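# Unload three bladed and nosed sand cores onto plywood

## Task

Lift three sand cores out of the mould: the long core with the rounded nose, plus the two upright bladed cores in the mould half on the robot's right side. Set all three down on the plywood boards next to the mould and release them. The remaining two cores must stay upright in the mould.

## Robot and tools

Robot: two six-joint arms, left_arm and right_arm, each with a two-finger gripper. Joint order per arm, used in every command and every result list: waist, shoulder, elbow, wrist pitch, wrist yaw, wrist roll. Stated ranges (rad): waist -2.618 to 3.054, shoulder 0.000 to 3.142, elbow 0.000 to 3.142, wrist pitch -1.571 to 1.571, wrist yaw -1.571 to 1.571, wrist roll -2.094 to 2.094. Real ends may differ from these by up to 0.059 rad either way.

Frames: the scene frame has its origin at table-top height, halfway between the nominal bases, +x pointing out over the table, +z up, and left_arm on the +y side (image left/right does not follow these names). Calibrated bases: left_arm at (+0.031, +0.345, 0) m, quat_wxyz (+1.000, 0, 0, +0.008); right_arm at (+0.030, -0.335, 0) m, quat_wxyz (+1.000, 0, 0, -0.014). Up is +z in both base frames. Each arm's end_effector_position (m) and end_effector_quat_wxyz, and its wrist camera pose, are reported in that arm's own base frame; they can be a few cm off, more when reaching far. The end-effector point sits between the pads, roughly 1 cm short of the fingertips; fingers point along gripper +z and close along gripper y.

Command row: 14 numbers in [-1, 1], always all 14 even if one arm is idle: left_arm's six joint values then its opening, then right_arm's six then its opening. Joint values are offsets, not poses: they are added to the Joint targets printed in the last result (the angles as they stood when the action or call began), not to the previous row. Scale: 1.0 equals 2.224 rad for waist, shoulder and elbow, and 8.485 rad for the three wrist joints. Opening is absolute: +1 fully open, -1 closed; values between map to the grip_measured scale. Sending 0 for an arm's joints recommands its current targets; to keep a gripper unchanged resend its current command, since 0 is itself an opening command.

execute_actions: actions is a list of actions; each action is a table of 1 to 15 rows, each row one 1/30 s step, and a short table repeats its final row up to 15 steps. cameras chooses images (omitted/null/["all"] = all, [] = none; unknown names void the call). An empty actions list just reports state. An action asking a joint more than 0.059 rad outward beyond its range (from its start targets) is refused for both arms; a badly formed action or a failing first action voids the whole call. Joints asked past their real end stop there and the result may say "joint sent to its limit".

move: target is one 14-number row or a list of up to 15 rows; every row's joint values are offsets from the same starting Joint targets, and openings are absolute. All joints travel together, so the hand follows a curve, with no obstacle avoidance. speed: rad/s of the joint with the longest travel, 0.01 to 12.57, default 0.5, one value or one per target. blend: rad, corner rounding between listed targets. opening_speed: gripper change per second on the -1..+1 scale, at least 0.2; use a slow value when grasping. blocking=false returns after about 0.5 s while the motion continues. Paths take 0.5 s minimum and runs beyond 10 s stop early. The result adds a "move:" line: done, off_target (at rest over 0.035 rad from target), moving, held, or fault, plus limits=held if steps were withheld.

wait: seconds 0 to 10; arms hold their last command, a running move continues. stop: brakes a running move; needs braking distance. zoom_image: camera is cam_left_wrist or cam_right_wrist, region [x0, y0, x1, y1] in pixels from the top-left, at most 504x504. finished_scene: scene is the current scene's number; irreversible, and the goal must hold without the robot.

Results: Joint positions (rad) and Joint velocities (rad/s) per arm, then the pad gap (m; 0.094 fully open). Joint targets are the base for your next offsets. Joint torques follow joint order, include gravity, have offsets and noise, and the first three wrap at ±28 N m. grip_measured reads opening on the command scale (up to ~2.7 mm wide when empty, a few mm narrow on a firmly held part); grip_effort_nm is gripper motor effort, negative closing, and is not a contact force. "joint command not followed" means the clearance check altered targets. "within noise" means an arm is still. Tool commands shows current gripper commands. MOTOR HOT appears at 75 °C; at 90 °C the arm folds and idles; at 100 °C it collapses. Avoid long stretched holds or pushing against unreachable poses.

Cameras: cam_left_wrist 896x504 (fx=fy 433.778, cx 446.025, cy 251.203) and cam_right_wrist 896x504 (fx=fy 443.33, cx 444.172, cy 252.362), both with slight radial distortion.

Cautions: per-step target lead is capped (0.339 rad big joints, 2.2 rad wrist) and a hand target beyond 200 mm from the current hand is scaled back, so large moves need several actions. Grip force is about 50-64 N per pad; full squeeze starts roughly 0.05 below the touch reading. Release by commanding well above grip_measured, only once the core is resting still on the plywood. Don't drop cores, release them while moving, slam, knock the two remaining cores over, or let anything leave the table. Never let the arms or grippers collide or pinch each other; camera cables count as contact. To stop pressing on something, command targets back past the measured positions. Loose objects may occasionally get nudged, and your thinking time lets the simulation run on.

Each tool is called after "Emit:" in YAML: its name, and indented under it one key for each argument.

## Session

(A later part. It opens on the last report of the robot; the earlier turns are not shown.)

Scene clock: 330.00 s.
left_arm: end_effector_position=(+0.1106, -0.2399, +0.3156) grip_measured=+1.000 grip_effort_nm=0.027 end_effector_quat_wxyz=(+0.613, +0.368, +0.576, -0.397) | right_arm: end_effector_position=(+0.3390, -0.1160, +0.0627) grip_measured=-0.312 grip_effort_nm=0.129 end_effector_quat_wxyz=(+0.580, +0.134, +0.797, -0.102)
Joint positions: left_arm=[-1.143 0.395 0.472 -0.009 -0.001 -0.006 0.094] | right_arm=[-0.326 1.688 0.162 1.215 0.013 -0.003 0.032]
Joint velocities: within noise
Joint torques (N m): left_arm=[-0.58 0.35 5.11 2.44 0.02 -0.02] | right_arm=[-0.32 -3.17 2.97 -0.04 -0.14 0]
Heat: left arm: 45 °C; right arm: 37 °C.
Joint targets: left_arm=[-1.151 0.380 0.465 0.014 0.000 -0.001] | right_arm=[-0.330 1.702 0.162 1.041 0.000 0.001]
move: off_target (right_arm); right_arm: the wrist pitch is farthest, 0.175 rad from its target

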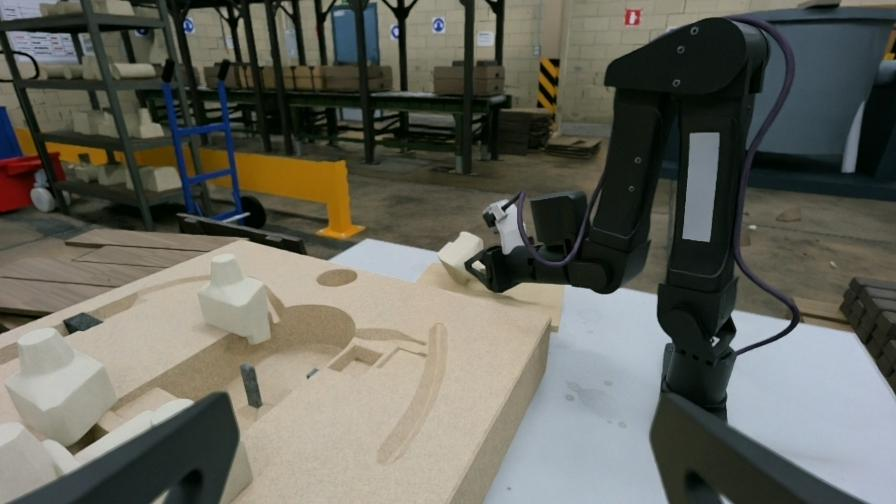

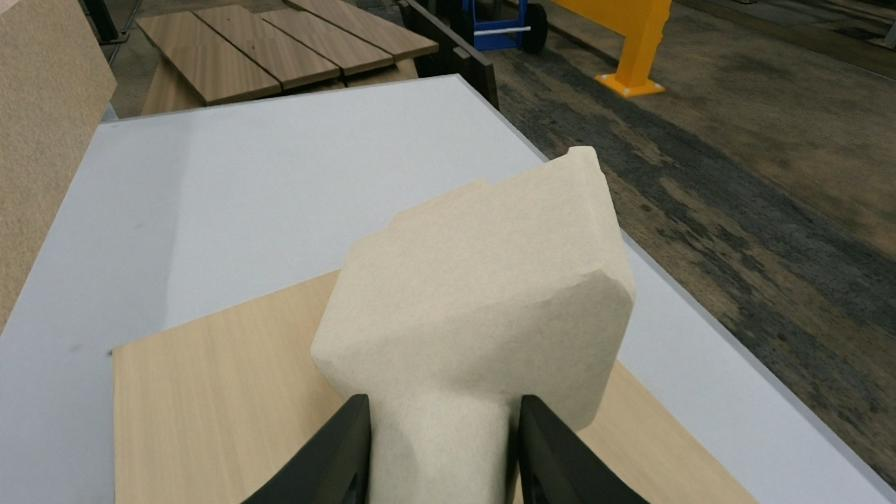

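Emit:
move:
  target: [0,0,0,0,0,0,1,0,0,0,0,0,0,-0.28]
  opening_speed: 0.2

Emit:
zoom_image:
  camera: "cam_left_wrist"
  region: [380, 150, 600, 340]

Scene clock: 332.17 s.
left_arm: end_effector_position=(+0.1106, -0.2399, +0.3156) grip_measured=+1.000 grip_effort_nm=0.032 end_effector_quat_wxyz=(+0.613, +0.368, +0.576, -0.397) | right_arm: end_effector_position=(+0.3366, -0.1191, +0.0590) grip_measured=-0.282 grip_effort_nm=0.139 end_effector_quat_wxyz=(+0.573, +0.140, +0.800, -0.107)
Joint positions: left_arm=[-1.143 0.395 0.472 -0.009 -0.001 -0.006 0.094] | right_arm=[-0.33 1.687 0.162 1.199 0.026 -0.003 0.034]
Joint velocities: within noise
Joint torques (N m): left_arm=[-0.54 0.39 5.04 2.46 0.05 -0.01] | right_arm=[-0.01 -3.11 2.97 0.09 -0.27 0]
Heat: left arm: 45 °C; right arm: 37 °C.
Joint targets: left_arm=[-1.151 0.380 0.465 0.014 0.000 -0.001] | right_arm=[-0.330 1.702 0.162 1.041 0.000 0.001]
move: off_target (right_arm); right_arm: the wrist pitch is farthest, 0.158 rad from its target

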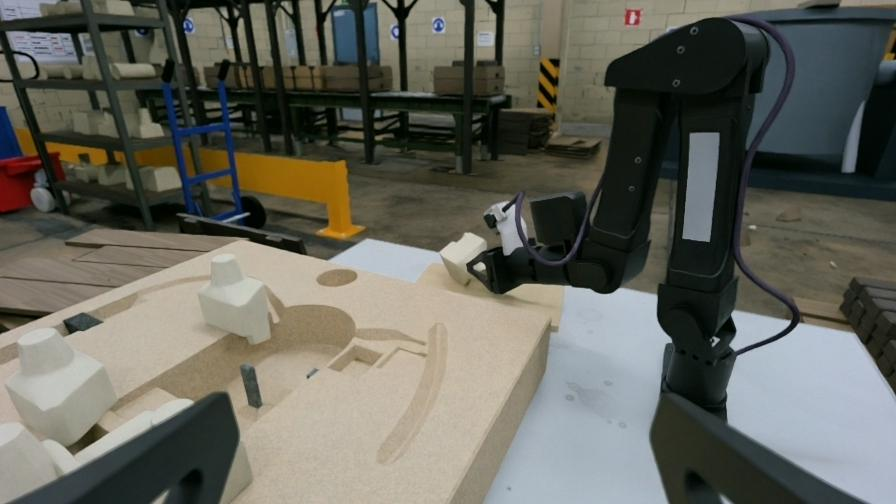

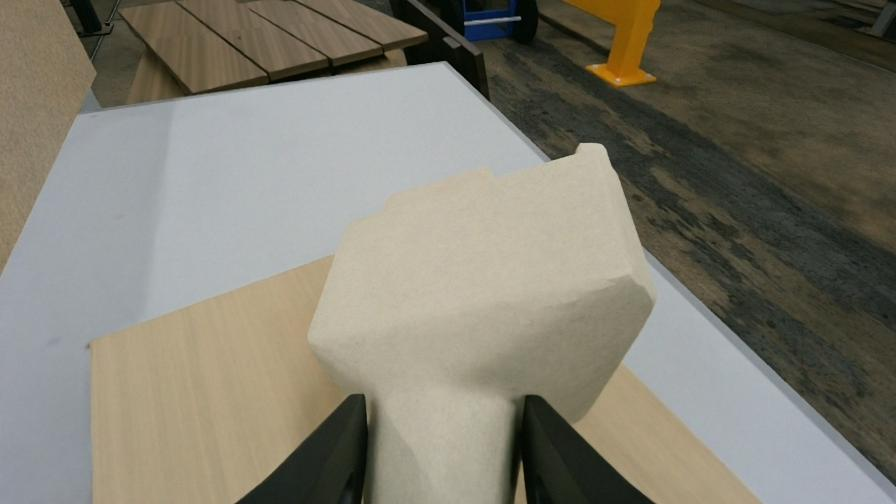

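Scaled by 2.291.

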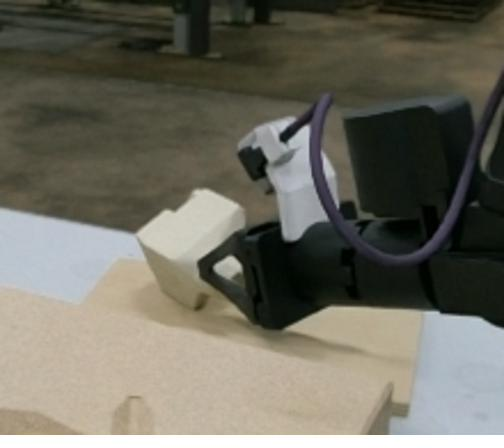

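Emit:
move:
  target: [0,0,0,0,0,0,1,0,0,0,0,0,0,-0.2]
  opening_speed: 0.2

Emit:
zoom_image:
  camera: "cam_left_wrist"
  region: [380, 150, 600, 340]

Scene clock: 335.23 s.
left_arm: end_effector_position=(+0.1106, -0.2399, +0.3156) grip_measured=+1.000 grip_effort_nm=0.037 end_effector_quat_wxyz=(+0.613, +0.368, +0.576, -0.397) | right_arm: end_effector_position=(+0.3246, -0.1136, +0.0260) grip_measured=-0.203 grip_effort_nm=0.178 end_effector_quat_wxyz=(+0.515, +0.143, +0.840, -0.094)
Joint positions: left_arm=[-1.143 0.395 0.472 -0.009 -0.001 -0.006 0.094] | right_arm=[-0.332 1.693 0.163 1.061 0.015 -0.003 0.037]
Joint velocities: within noise
Joint torques (N m): left_arm=[-0.5 0.42 5 2.44 0.03 0] | right_arm=[0.09 -3.49 2.76 1.28 -0.16 -0.01]
Heat: left arm: 45 °C; right arm: 37 °C.
Joint targets: left_arm=[-1.151 0.380 0.465 0.014 0.000 -0.001] | right_arm=[-0.330 1.702 0.162 1.041 0.000 0.000]
move: done

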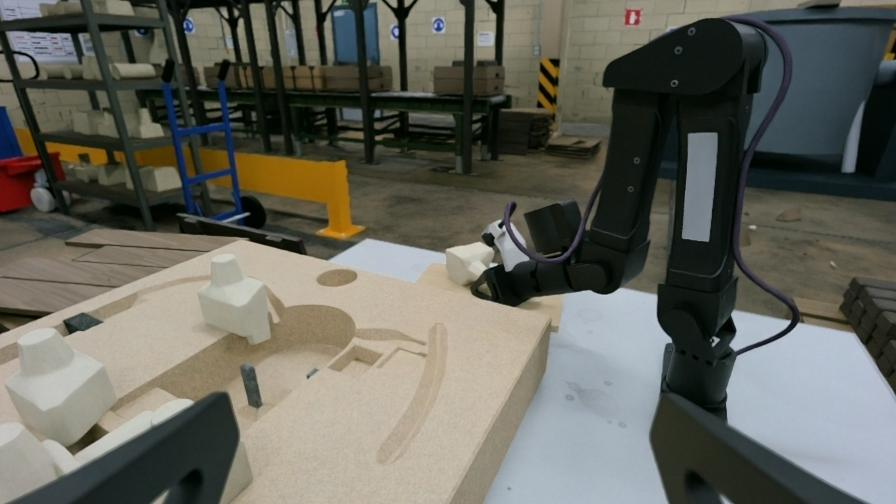

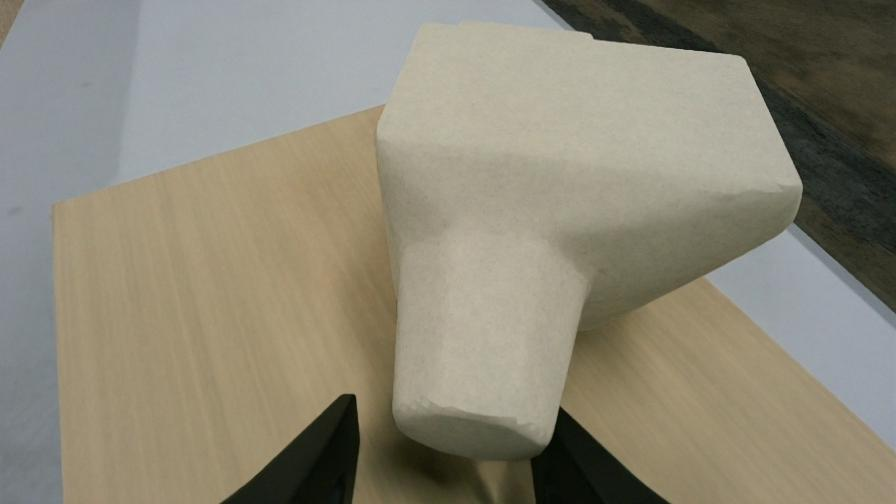

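Scaled by 2.291.

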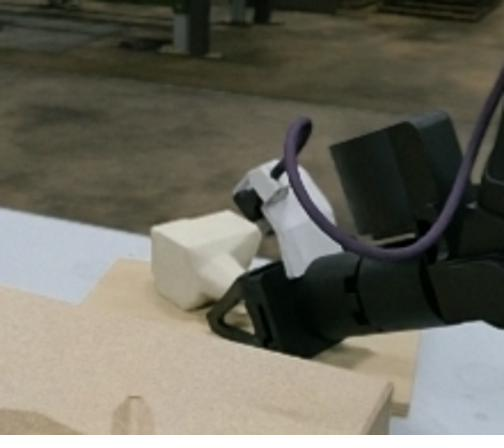

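Emit:
move:
  target:
    - [0,0,0,0,0,0,1,0,0,0,0,0,0,0.6]
    - [0,0,0,0,0,0,1,0,-0.507,0.0219,-0.1352,0,0,0.6]
  speed: 0.5
  opening_speed: 1.0

Emit:
zoom_image:
  camera: "cam_left_wrist"
  region: [380, 150, 600, 340]

Scene clock: 347.57 s.
left_arm: end_effector_position=(+0.1106, -0.2399, +0.3157) grip_measured=+1.000 grip_effort_nm=0.022 end_effector_quat_wxyz=(+0.614, +0.368, +0.575, -0.397) | right_arm: end_effector_position=(+0.2510, -0.0869, +0.1018) grip_measured=+0.597 grip_effort_nm=0.183 end_effector_quat_wxyz=(+0.499, +0.143, +0.850, -0.088)
Joint positions: left_arm=[-1.143 0.395 0.472 -0.009 -0.001 -0.006 0.094] | right_arm=[-0.332 0.583 0.179 -0.104 0.008 -0.003 0.075]
Joint velocities: within noise
Joint torques (N m): left_arm=[-0.49 0.43 5.01 2.46 0.02 0] | right_arm=[0.2 -0.34 8.95 1.4 -0.09 0]
Heat: left arm: 45 °C; right arm: 38 °C.
Joint targets: left_arm=[-1.151 0.380 0.465 0.015 0.000 -0.001] | right_arm=[-0.330 0.574 0.211 -0.106 0.000 0.001]
move: done

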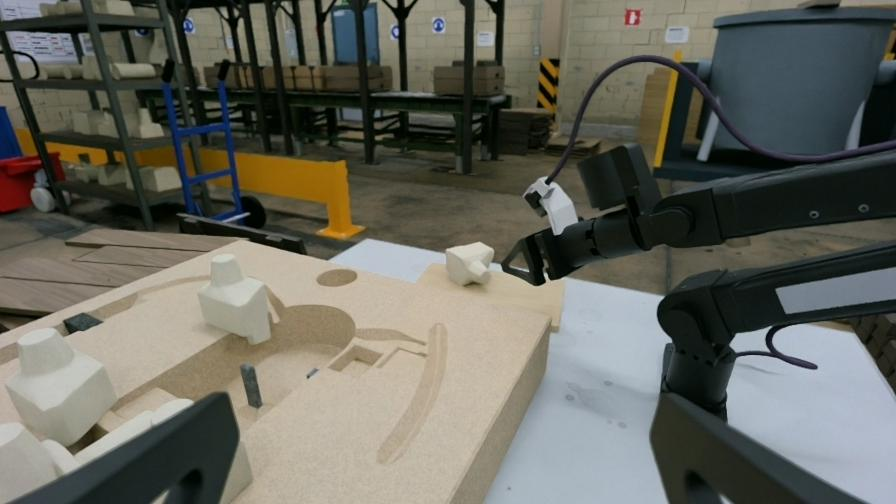

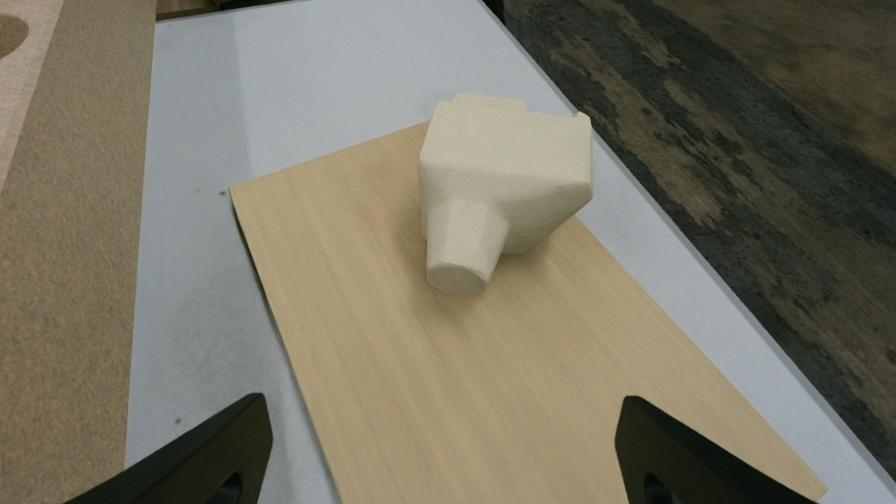

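Scaled by 2.291.

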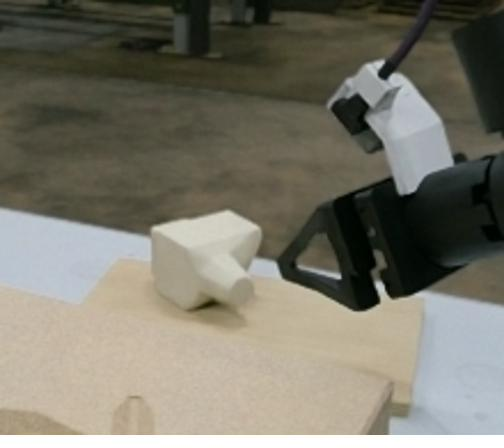

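Emit:
move:
  target: [0.2799,0.7167,0.7603,-0.1411,0,0,1,0,0.1915,0.3548,-0.0582,0,0,1]
  speed: 0.8
  cameras: ["cam_left_wrist"]

Emit:
move:
  target: [0,0,0,0,0,0,1,0.3163,0.554,0.6706,-0.0829,0,0,1]
  speed: 0.8

Scene clock: 365.97 s.
left_arm: end_effector_position=(+0.4194, -0.2432, +0.2513) grip_measured=+1.000 grip_effort_nm=0.032 end_effector_quat_wxyz=(+0.266, +0.248, +0.929, -0.072) | right_arm: end_effector_position=(+0.3075, -0.1062, +0.2494) grip_measured=+0.997 grip_effort_nm=0.173 end_effector_quat_wxyz=(+0.451, +0.147, +0.877, -0.079)
Joint positions: left_arm=[-0.528 1.965 2.131 -1.178 -0.001 -0.006 0.094] | right_arm=[-0.332 0.996 0.969 -0.592 0.007 -0.003 0.094]
Joint velocities: within noise
Joint torques (N m): left_arm=[-0.12 -8.28 7.01 1.41 0.03 -0.02] | right_arm=[0.18 -1.57 8.64 1.3 -0.07 0.01]
Heat: left arm: 46 °C; right arm: 38 °C.
Joint targets: left_arm=[-0.528 1.974 2.156 -1.183 0.000 -0.001] | right_arm=[-0.330 1.000 1.000 -0.600 0.000 0.001]
move: done
Images, in order (width x height): cam_left_wrist 896x504.

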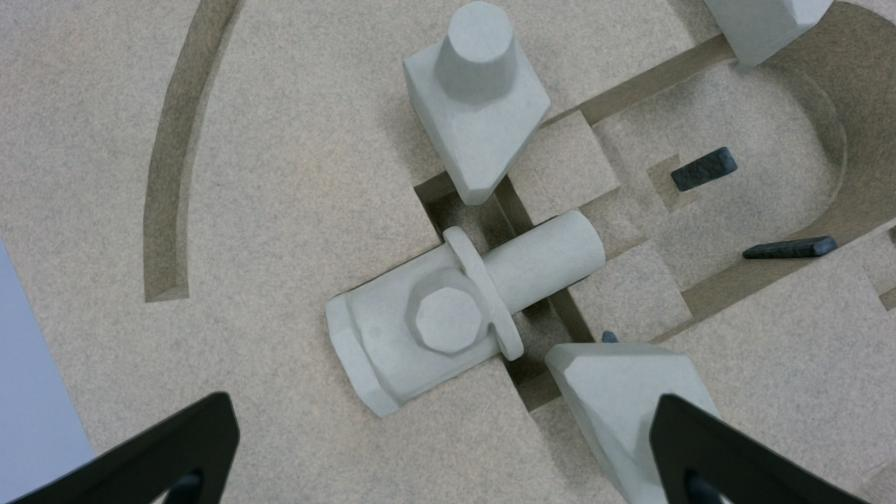

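Scene clock: 368.63 s.
left_arm: end_effector_position=(+0.4193, -0.2431, +0.2512) grip_measured=+1.000 grip_effort_nm=0.027 end_effector_quat_wxyz=(+0.266, +0.248, +0.929, -0.072) | right_arm: end_effector_position=(+0.4898, +0.1963, +0.2294) grip_measured=+0.997 grip_effort_nm=0.173 end_effector_quat_wxyz=(+0.253, -0.184, +0.949, +0.048)
Joint positions: left_arm=[-0.528 1.965 2.131 -1.179 -0.001 -0.006 0.094] | right_arm=[0.379 2.223 2.463 -1.29 0 -0.003 0.094]
Joint velocities: within noise
Joint torques (N m): left_arm=[-0.02 -8.32 6.97 1.39 0.05 0.01] | right_arm=[-0.47 -9.8 7.5 0.79 -0.01 0]
Heat: left arm: 45 °C; right arm: 38 °C.
Joint targets: left_arm=[-0.528 1.974 2.156 -1.183 0.000 -0.001] | right_arm=[0.374 2.232 2.492 -1.304 0.000 0.001]
move: done

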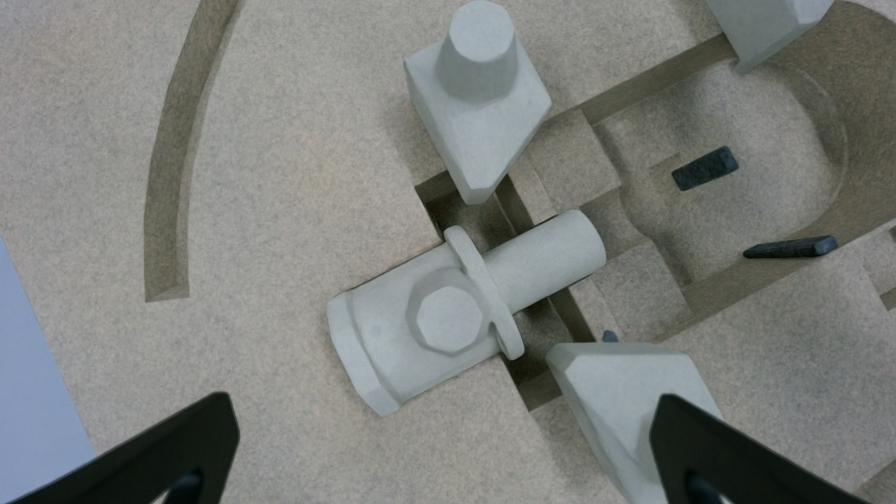

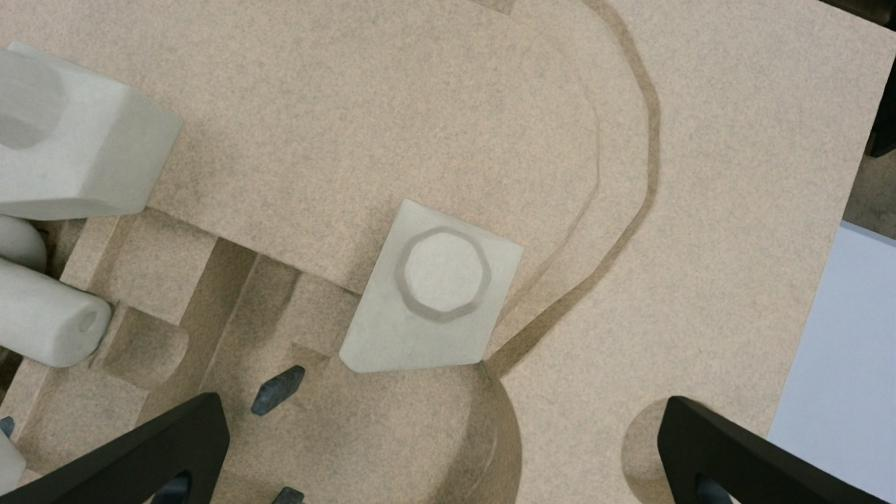

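Emit:
move:
  target:
    - [0,0,0,0,0,0,0.15,0,0,0,0,0,0,0.5]
    - [-0.0013,-0.0042,-0.1863,0.0479,0,0,0.15,0,-0.0112,-0.1879,0.0574,0,0,0.5]
  speed: 0.4

Scene clock: 405.40 s.
left_arm: end_effector_position=(+0.4373, -0.2536, +0.1577) grip_measured=+0.152 grip_effort_nm=-0.071 end_effector_quat_wxyz=(+0.267, +0.248, +0.928, -0.072) | right_arm: end_effector_position=(+0.5284, +0.2117, +0.1461) grip_measured=+0.503 grip_effort_nm=-0.129 end_effector_quat_wxyz=(+0.285, -0.182, +0.940, +0.054)
Joint positions: left_arm=[-0.528 1.965 1.748 -0.793 -0.001 -0.006 0.054] | right_arm=[0.379 2.223 2.08 -0.839 0 -0.003 0.071]
Joint velocities: within noise
Joint torques (N m): left_arm=[-0.21 -9.4 4.88 1.68 0.04 0] | right_arm=[-0.49 -12.42 5.46 1.16 -0.01 0]
Heat: left arm: 42 °C; right arm: 46 °C.
Joint targets: left_arm=[-0.531 1.965 1.742 -0.776 0.000 -0.001] | right_arm=[0.374 2.207 2.074 -0.817 0.000 0.001]
move: done

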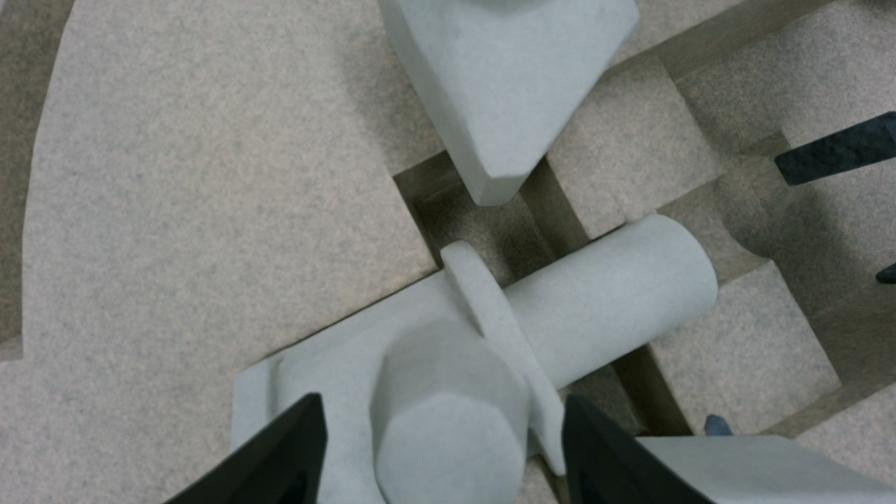

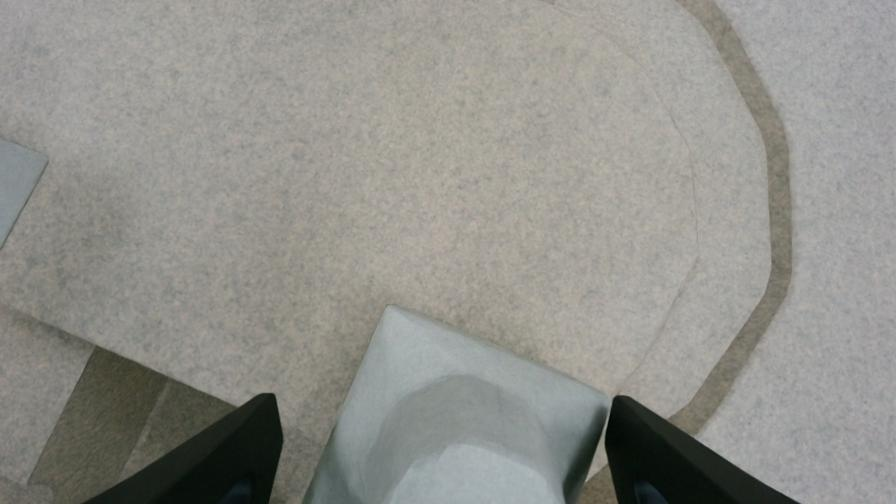

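Emit:
move:
  target:
    - [0,0,0,0,0,0,0.15,-0.0015,-0.0054,0,0,0,0,0.5]
    - [0,0,0,0,0,0,-0.7,-0.0015,-0.0054,0,0,0,0,-0.7]
  opening_speed: 0.5

Scene clock: 413.33 s.
left_arm: end_effector_position=(+0.4375, -0.2539, +0.1578) grip_measured=-0.290 grip_effort_nm=-0.994 end_effector_quat_wxyz=(+0.267, +0.249, +0.928, -0.072) | right_arm: end_effector_position=(+0.5347, +0.2112, +0.1605) grip_measured=-0.329 grip_effort_nm=-1.004 end_effector_quat_wxyz=(+0.308, -0.171, +0.934, +0.061)
Joint positions: left_arm=[-0.528 1.965 1.748 -0.792 -0.001 -0.003 0.033] | right_arm=[0.374 2.205 2.08 -0.808 -0.001 0.013 0.032]
Joint velocities: within noise
Joint torques (N m): left_arm=[-0.25 -9.39 4.9 1.64 0.03 -0.04] | right_arm=[-0.32 -11.86 5.49 0.96 0 -0.18]
Heat: left arm: 41 °C; right arm: 49 °C.
Joint targets: left_arm=[-0.531 1.965 1.742 -0.776 0.000 -0.001] | right_arm=[0.370 2.195 2.074 -0.817 0.000 0.001]
move: done

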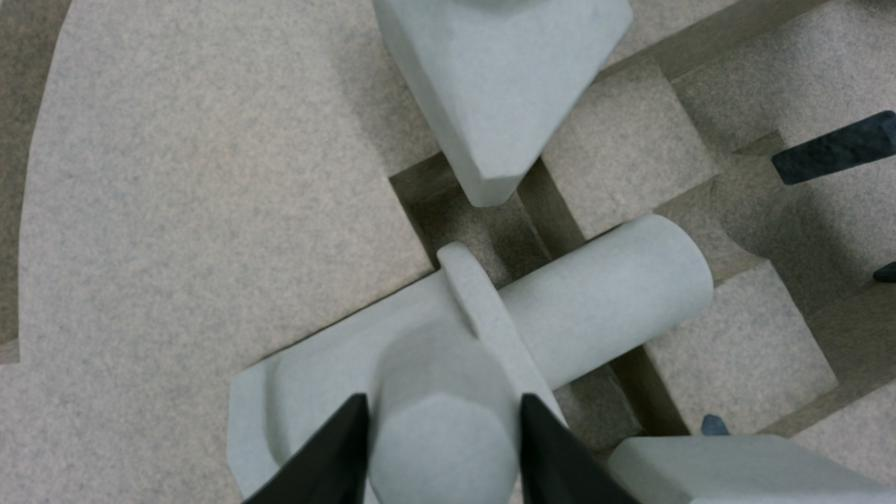

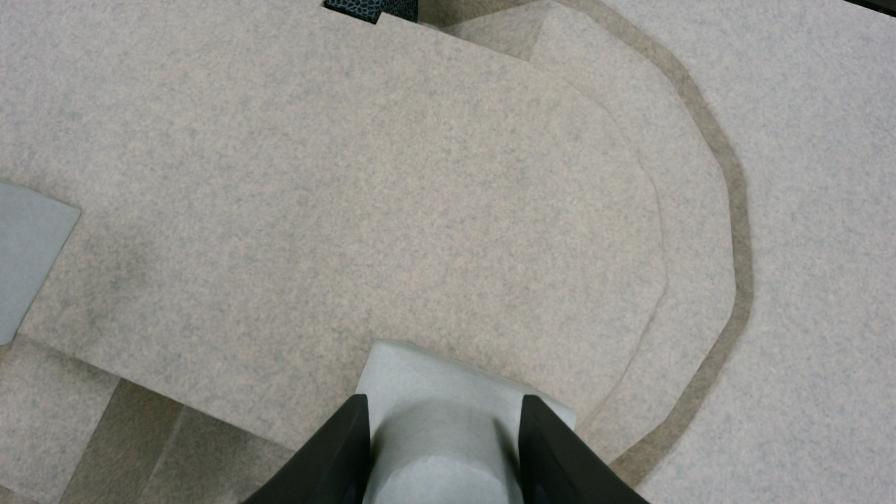

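Emit:
move:
  target:
    - [0,0,0,0,0,0,-0.7,0,0.0057,0.0414,-0.0088,0,0,-0.7]
    - [0,0,0,0,0,0,-0.7,0,0.024,0.1179,-0.024,0,0,-0.7]
    - [0,0,0,0,0,0,-0.7,0,0.025,0.1924,-0.0335,0,0,-0.7]
  speed: 0.25
  blend: 0.03

Scene clock: 427.70 s.
left_arm: end_effector_position=(+0.4375, -0.2539, +0.1578) grip_measured=-0.290 grip_effort_nm=-0.994 end_effector_quat_wxyz=(+0.267, +0.249, +0.928, -0.072) | right_arm: end_effector_position=(+0.5239, +0.2067, +0.2358) grip_measured=-0.330 grip_effort_nm=-1.004 end_effector_quat_wxyz=(+0.313, -0.173, +0.932, +0.061)
Joint positions: left_arm=[-0.528 1.965 1.748 -0.792 -0.001 -0.003 0.033] | right_arm=[0.374 2.249 2.458 -1.13 0 0.008 0.031]
Joint velocities: within noise
Joint torques (N m): left_arm=[-0.21 -9.37 4.88 1.65 0 -0.03] | right_arm=[-0.29 -10.78 8.94 1.31 -0.01 -0.12]
Heat: left arm: 41 °C; right arm: 47 °C.
Joint targets: left_arm=[-0.531 1.965 1.742 -0.776 0.000 -0.001] | right_arm=[0.370 2.251 2.501 -1.101 0.000 0.001]
move: off_target (right_arm); right_arm: the elbow is farthest, 0.044 rad from its target

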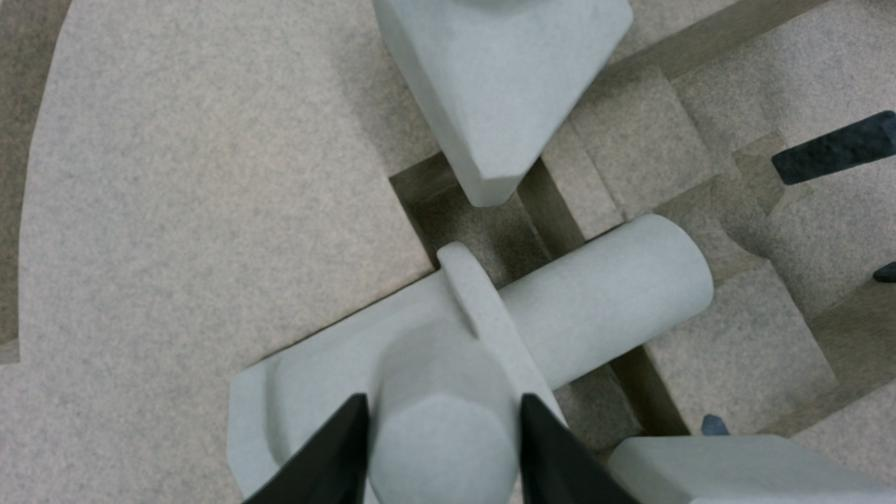

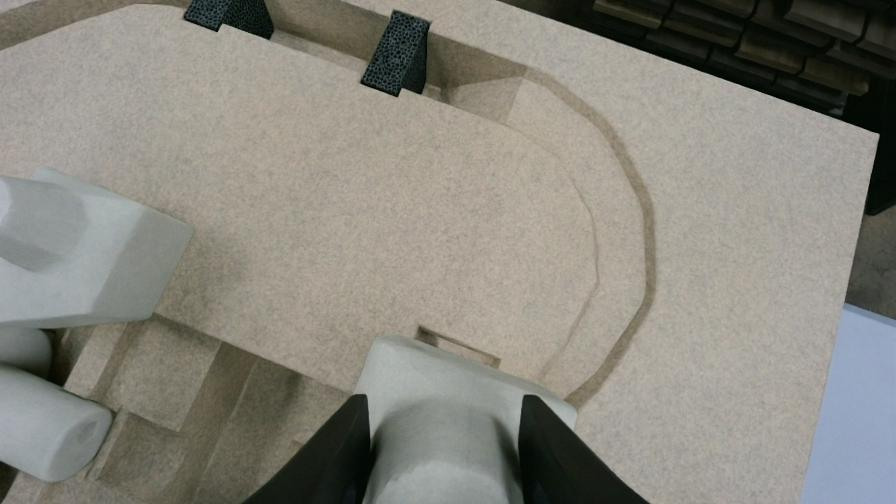

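Emit:
move:
  target:
    - [0,0.007,0.078,-0.0187,0,0,-0.7,0,0,0,0,0,0,-0.7]
    - [0,0.0264,0.171,-0.038,0,0,-0.7,0,-0.1314,-0.1634,-0.0013,0,0,-0.7]
  speed: 0.3
  blend: 0.03

Scene clock: 441.90 s.
left_arm: end_effector_position=(+0.4315, -0.2504, +0.1860) grip_measured=-0.294 grip_effort_nm=-0.999 end_effector_quat_wxyz=(+0.214, +0.255, +0.941, -0.057) | right_arm: end_effector_position=(+0.4647, +0.1835, +0.2319) grip_measured=-0.330 grip_effort_nm=-1.009 end_effector_quat_wxyz=(+0.264, -0.176, +0.947, +0.051)
Joint positions: left_arm=[-0.528 2.071 2.071 -1.124 -0.001 0.001 0.033] | right_arm=[0.374 2.02 2.136 -1.142 0 0.008 0.031]
Joint velocities: within noise
Joint torques (N m): left_arm=[-0.29 -13.61 9.52 1.55 0.02 -0.08] | right_arm=[-0.31 -14.42 5.71 1.2 0 -0.11]
Heat: left arm: 41 °C; right arm: 45 °C.
Joint targets: left_arm=[-0.531 2.024 2.122 -1.099 0.000 0.000] | right_arm=[0.370 1.959 2.138 -1.112 0.000 0.001]
move: off_target (left_arm, right_arm); left_arm: the elbow is farthest, 0.052 rad from its target; right_arm: the shoulder is farthest, 0.061 rad from its target

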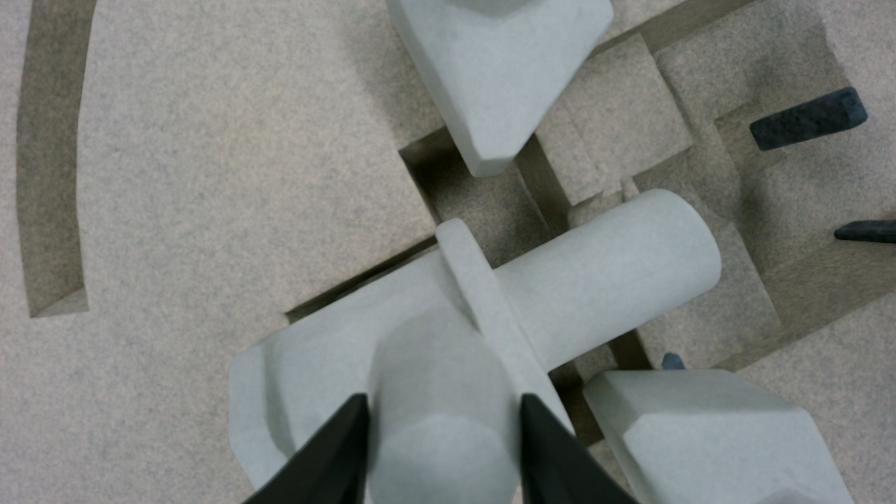

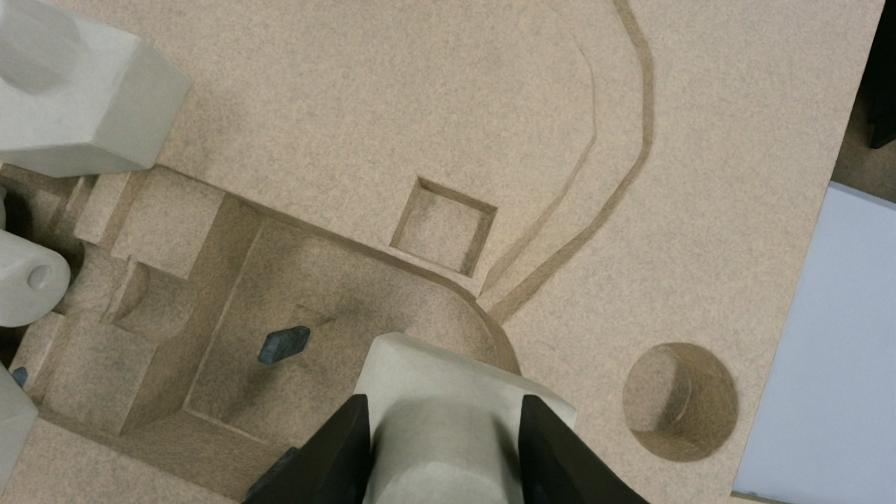

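Emit:
move:
  target:
    - [0,-0.0085,0.0436,-0.0041,0,0,-0.7,0,0,0,0,0,0,-0.7]
    - [0,-0.0916,-0.0478,0.0004,0,0,-0.7,-0.3615,-0.2356,-0.1877,-0.044,0,0.1296,-0.7]
  speed: 0.5

Scene clock: 453.60 s.
left_arm: end_effector_position=(+0.3990, -0.2314, +0.2308) grip_measured=-0.294 grip_effort_nm=-1.004 end_effector_quat_wxyz=(+0.232, +0.253, +0.937, -0.062) | right_arm: end_effector_position=(+0.2683, -0.1234, +0.2660) grip_measured=-0.330 grip_effort_nm=-1.004 end_effector_quat_wxyz=(+0.158, +0.679, +0.715, +0.051)
Joint positions: left_arm=[-0.528 1.907 2.002 -1.18 -0.001 0.001 0.033] | right_arm=[-0.431 1.466 1.721 -1.493 0.006 1.088 0.031]
Joint velocities: within noise
Joint torques (N m): left_arm=[-0.18 -15.28 5.98 2.25 0.01 -0.08] | right_arm=[-0.24 -6.95 4.93 0.71 -0.07 0.03]
Heat: left arm: 47 °C; right arm: 46 °C.
Joint targets: left_arm=[-0.531 1.820 2.016 -1.095 0.000 0.000] | right_arm=[-0.433 1.435 1.721 -1.485 0.000 1.100]
move: off_target (left_arm); left_arm: the shoulder is farthest, 0.087 rad from its target

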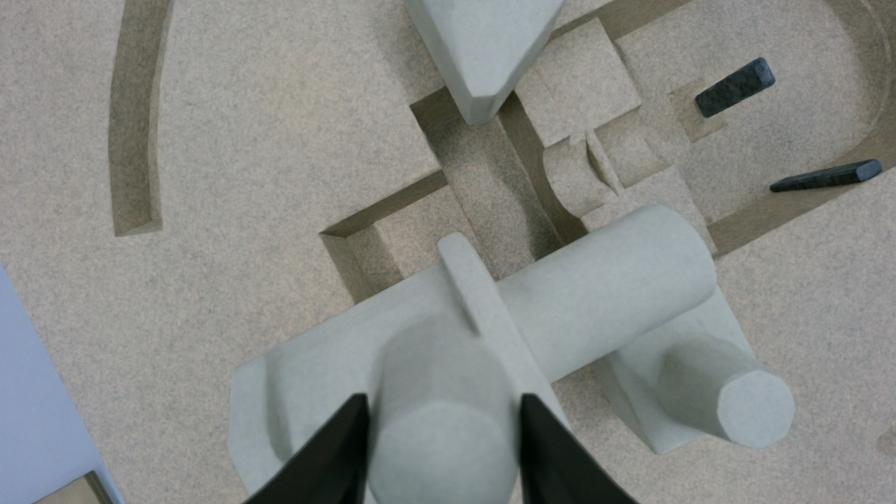

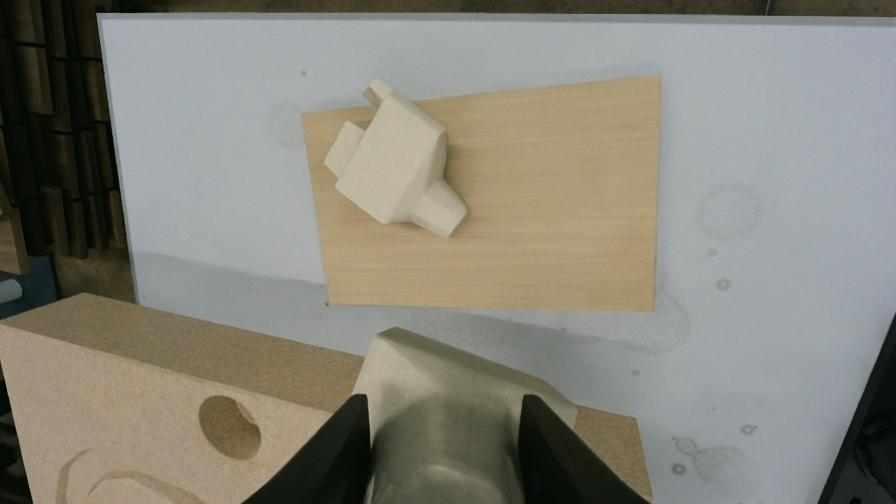

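Emit:
move:
  target: [0.3035,-0.1351,-0.149,-0.0142,-0.0515,-0.0988,-0.7,0.007,0.0562,-0.1822,0.0317,0,0,-0.7]
  speed: 0.5

Scene clock: 489.73 s.
left_arm: end_effector_position=(+0.3375, +0.1172, +0.2457) grip_measured=-0.293 grip_effort_nm=-0.994 end_effector_quat_wxyz=(+0.240, -0.483, +0.835, +0.112) | right_arm: end_effector_position=(+0.2655, -0.1202, +0.1329) grip_measured=-0.330 grip_effort_nm=-0.999 end_effector_quat_wxyz=(+0.043, +0.686, +0.726, +0.011)
Joint positions: left_arm=[0.144 1.584 1.672 -1.273 -0.382 -0.828 0.033] | right_arm=[-0.425 1.561 1.312 -1.234 0.006 1.09 0.031]
Joint velocities: left_arm=[-0.002 0.002 -0.012 0.051 0.154 -0.022 0.001] | right_arm=[within noise]
Joint torques (N m): left_arm=[0.06 -10.66 5.83 1.76 -0.85 -0.19] | right_arm=[0.57 -5.59 5.52 0.4 -0.07 0.08]
Heat: left arm: 52 °C; right arm: 42 °C.
Joint targets: left_arm=[0.144 1.520 1.685 -1.216 -0.437 -0.839] | right_arm=[-0.418 1.560 1.315 -1.216 0.000 1.100]
move: off_target (left_arm); left_arm: the shoulder is farthest, 0.064 rad from its target

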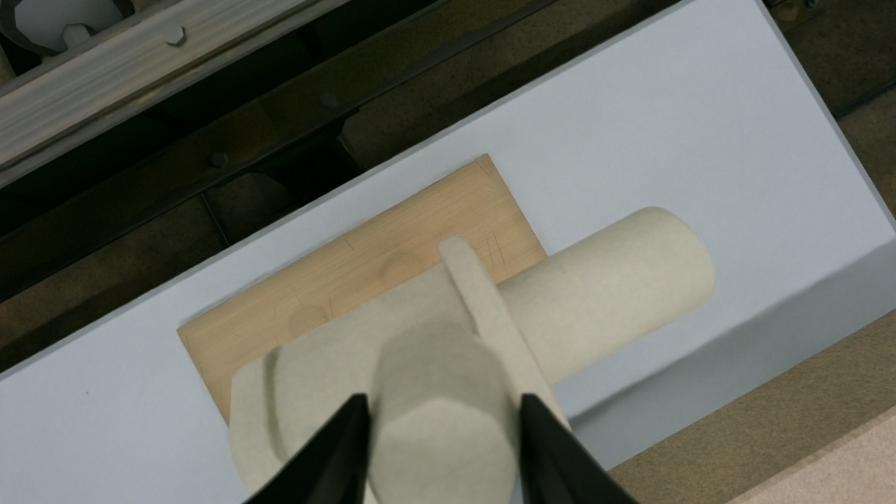

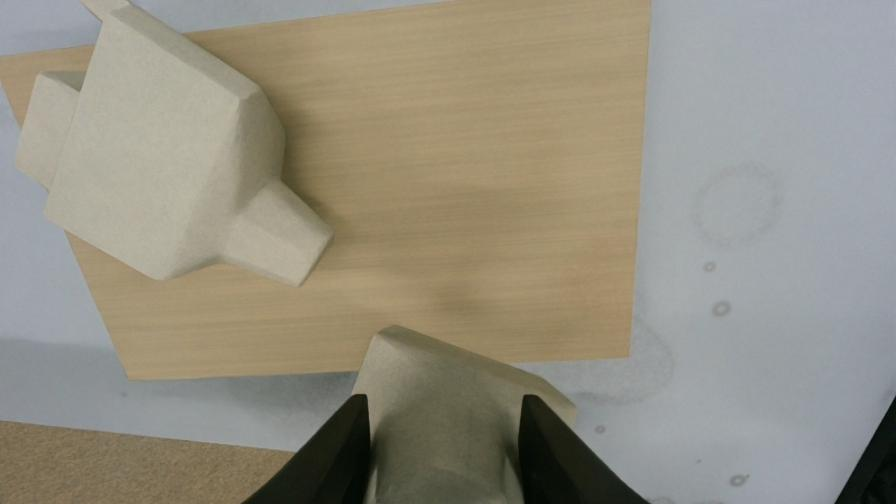

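Emit:
move:
  target: [0,-0.0934,-0.3063,0.0536,-0.0051,0,-0.7,0,0.0023,-0.042,0.0117,0,0,-0.7]
  speed: 0.3

Scene clock: 511.93 s.
left_arm: end_effector_position=(+0.2868, +0.1140, +0.1231) grip_measured=-0.293 grip_effort_nm=-0.999 end_effector_quat_wxyz=(+0.234, -0.483, +0.834, +0.128) | right_arm: end_effector_position=(+0.2661, -0.1204, +0.1103) grip_measured=-0.330 grip_effort_nm=-1.004 end_effector_quat_wxyz=(+0.046, +0.686, +0.726, +0.013)
Joint positions: left_arm=[0.144 1.37 0.988 -0.825 -0.407 -0.83 0.033] | right_arm=[-0.425 1.561 1.222 -1.136 0.006 1.09 0.031]
Joint velocities: within noise
Joint torques (N m): left_arm=[0.08 -8.62 6.23 1.81 -1.08 -0.17] | right_arm=[0.57 -5.19 5.29 0.44 -0.07 0.08]
Heat: left arm: 48 °C; right arm: 40 °C.
Joint targets: left_arm=[0.144 1.312 1.003 -0.761 -0.481 -0.839] | right_arm=[-0.418 1.565 1.222 -1.117 0.000 1.100]
move: off_target (left_arm); left_arm: the wrist yaw is farthest, 0.073 rad from its target

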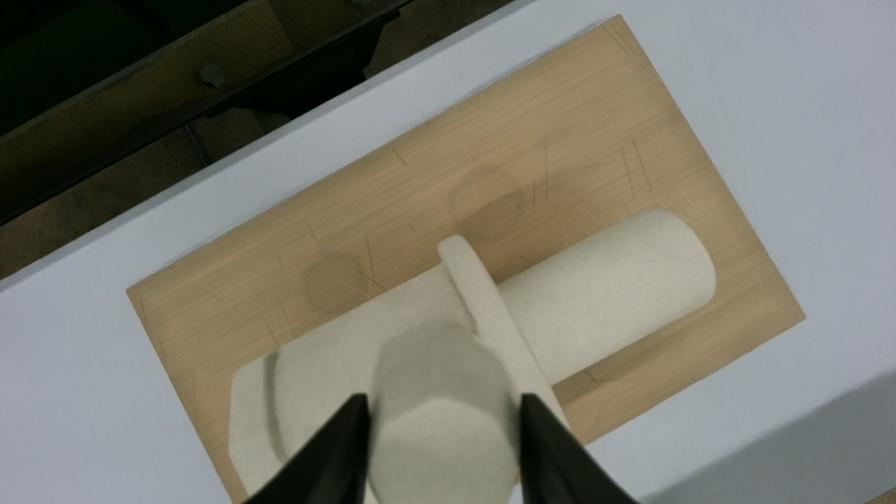

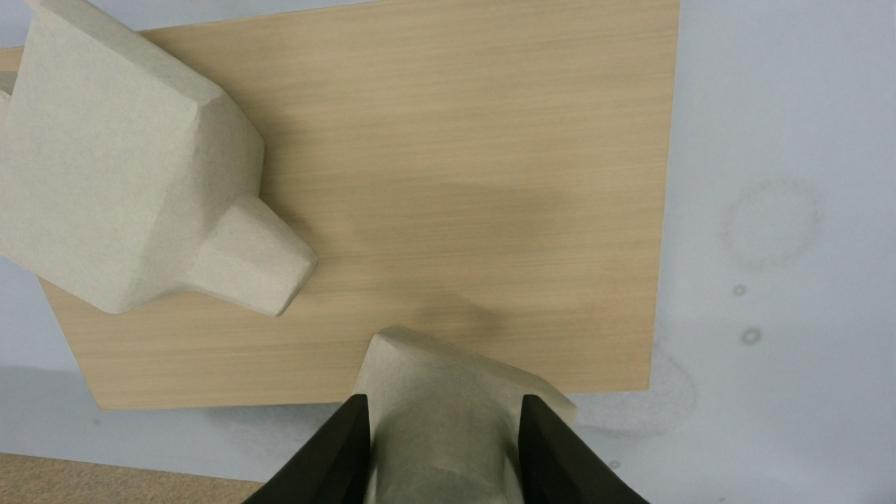

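Emit:
move:
  target: [0,0.0053,-0.0409,0.0121,0,0,-0.7,0,0.0049,-0.0313,0.0095,0,0,-0.7]
  speed: 0.15

Scene clock: 516.83 s.
left_arm: end_effector_position=(+0.2867, +0.1199, +0.1165) grip_measured=-0.293 grip_effort_nm=-1.004 end_effector_quat_wxyz=(+0.259, -0.487, +0.823, +0.136) | right_arm: end_effector_position=(+0.2654, -0.1201, +0.0913) grip_measured=-0.330 grip_effort_nm=-1.004 end_effector_quat_wxyz=(+0.044, +0.686, +0.726, +0.012)
Joint positions: left_arm=[0.144 1.346 0.918 -0.733 -0.443 -0.831 0.033] | right_arm=[-0.425 1.572 1.157 -1.064 0.006 1.09 0.031]
Joint velocities: within noise
Joint torques (N m): left_arm=[0.05 -5.68 4.63 1.98 -0.64 -0.14] | right_arm=[0.65 -5.23 4.88 0.53 -0.06 0.08]
Heat: left arm: 46 °C; right arm: 40 °C.
Joint targets: left_arm=[0.144 1.323 0.912 -0.658 -0.481 -0.839] | right_arm=[-0.418 1.576 1.152 -1.036 0.000 1.100]
move: off_target (left_arm); left_arm: the wrist pitch is farthest, 0.074 rad from its target

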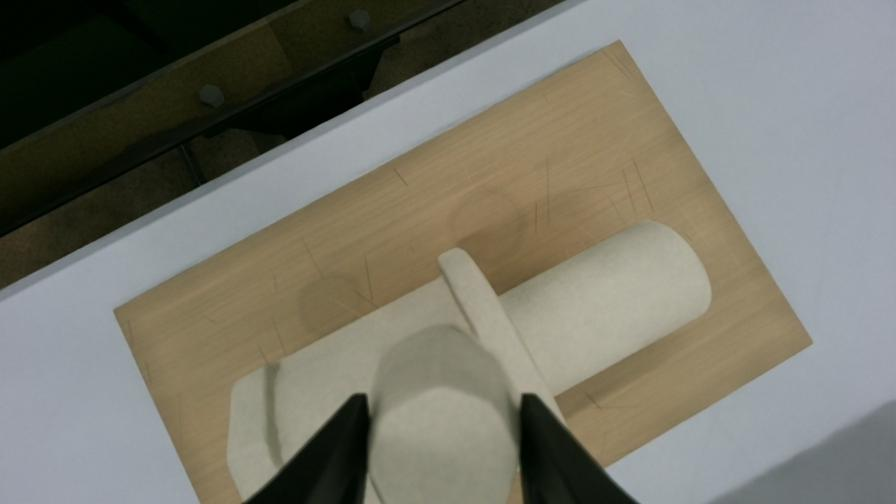

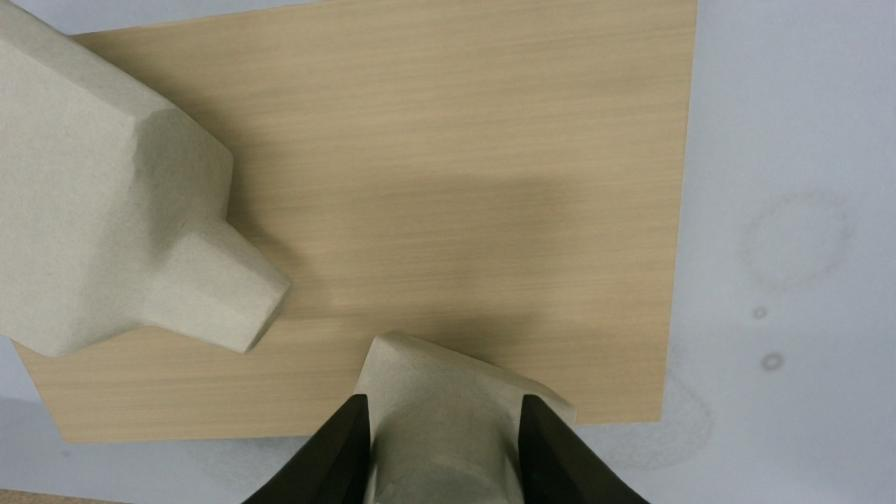

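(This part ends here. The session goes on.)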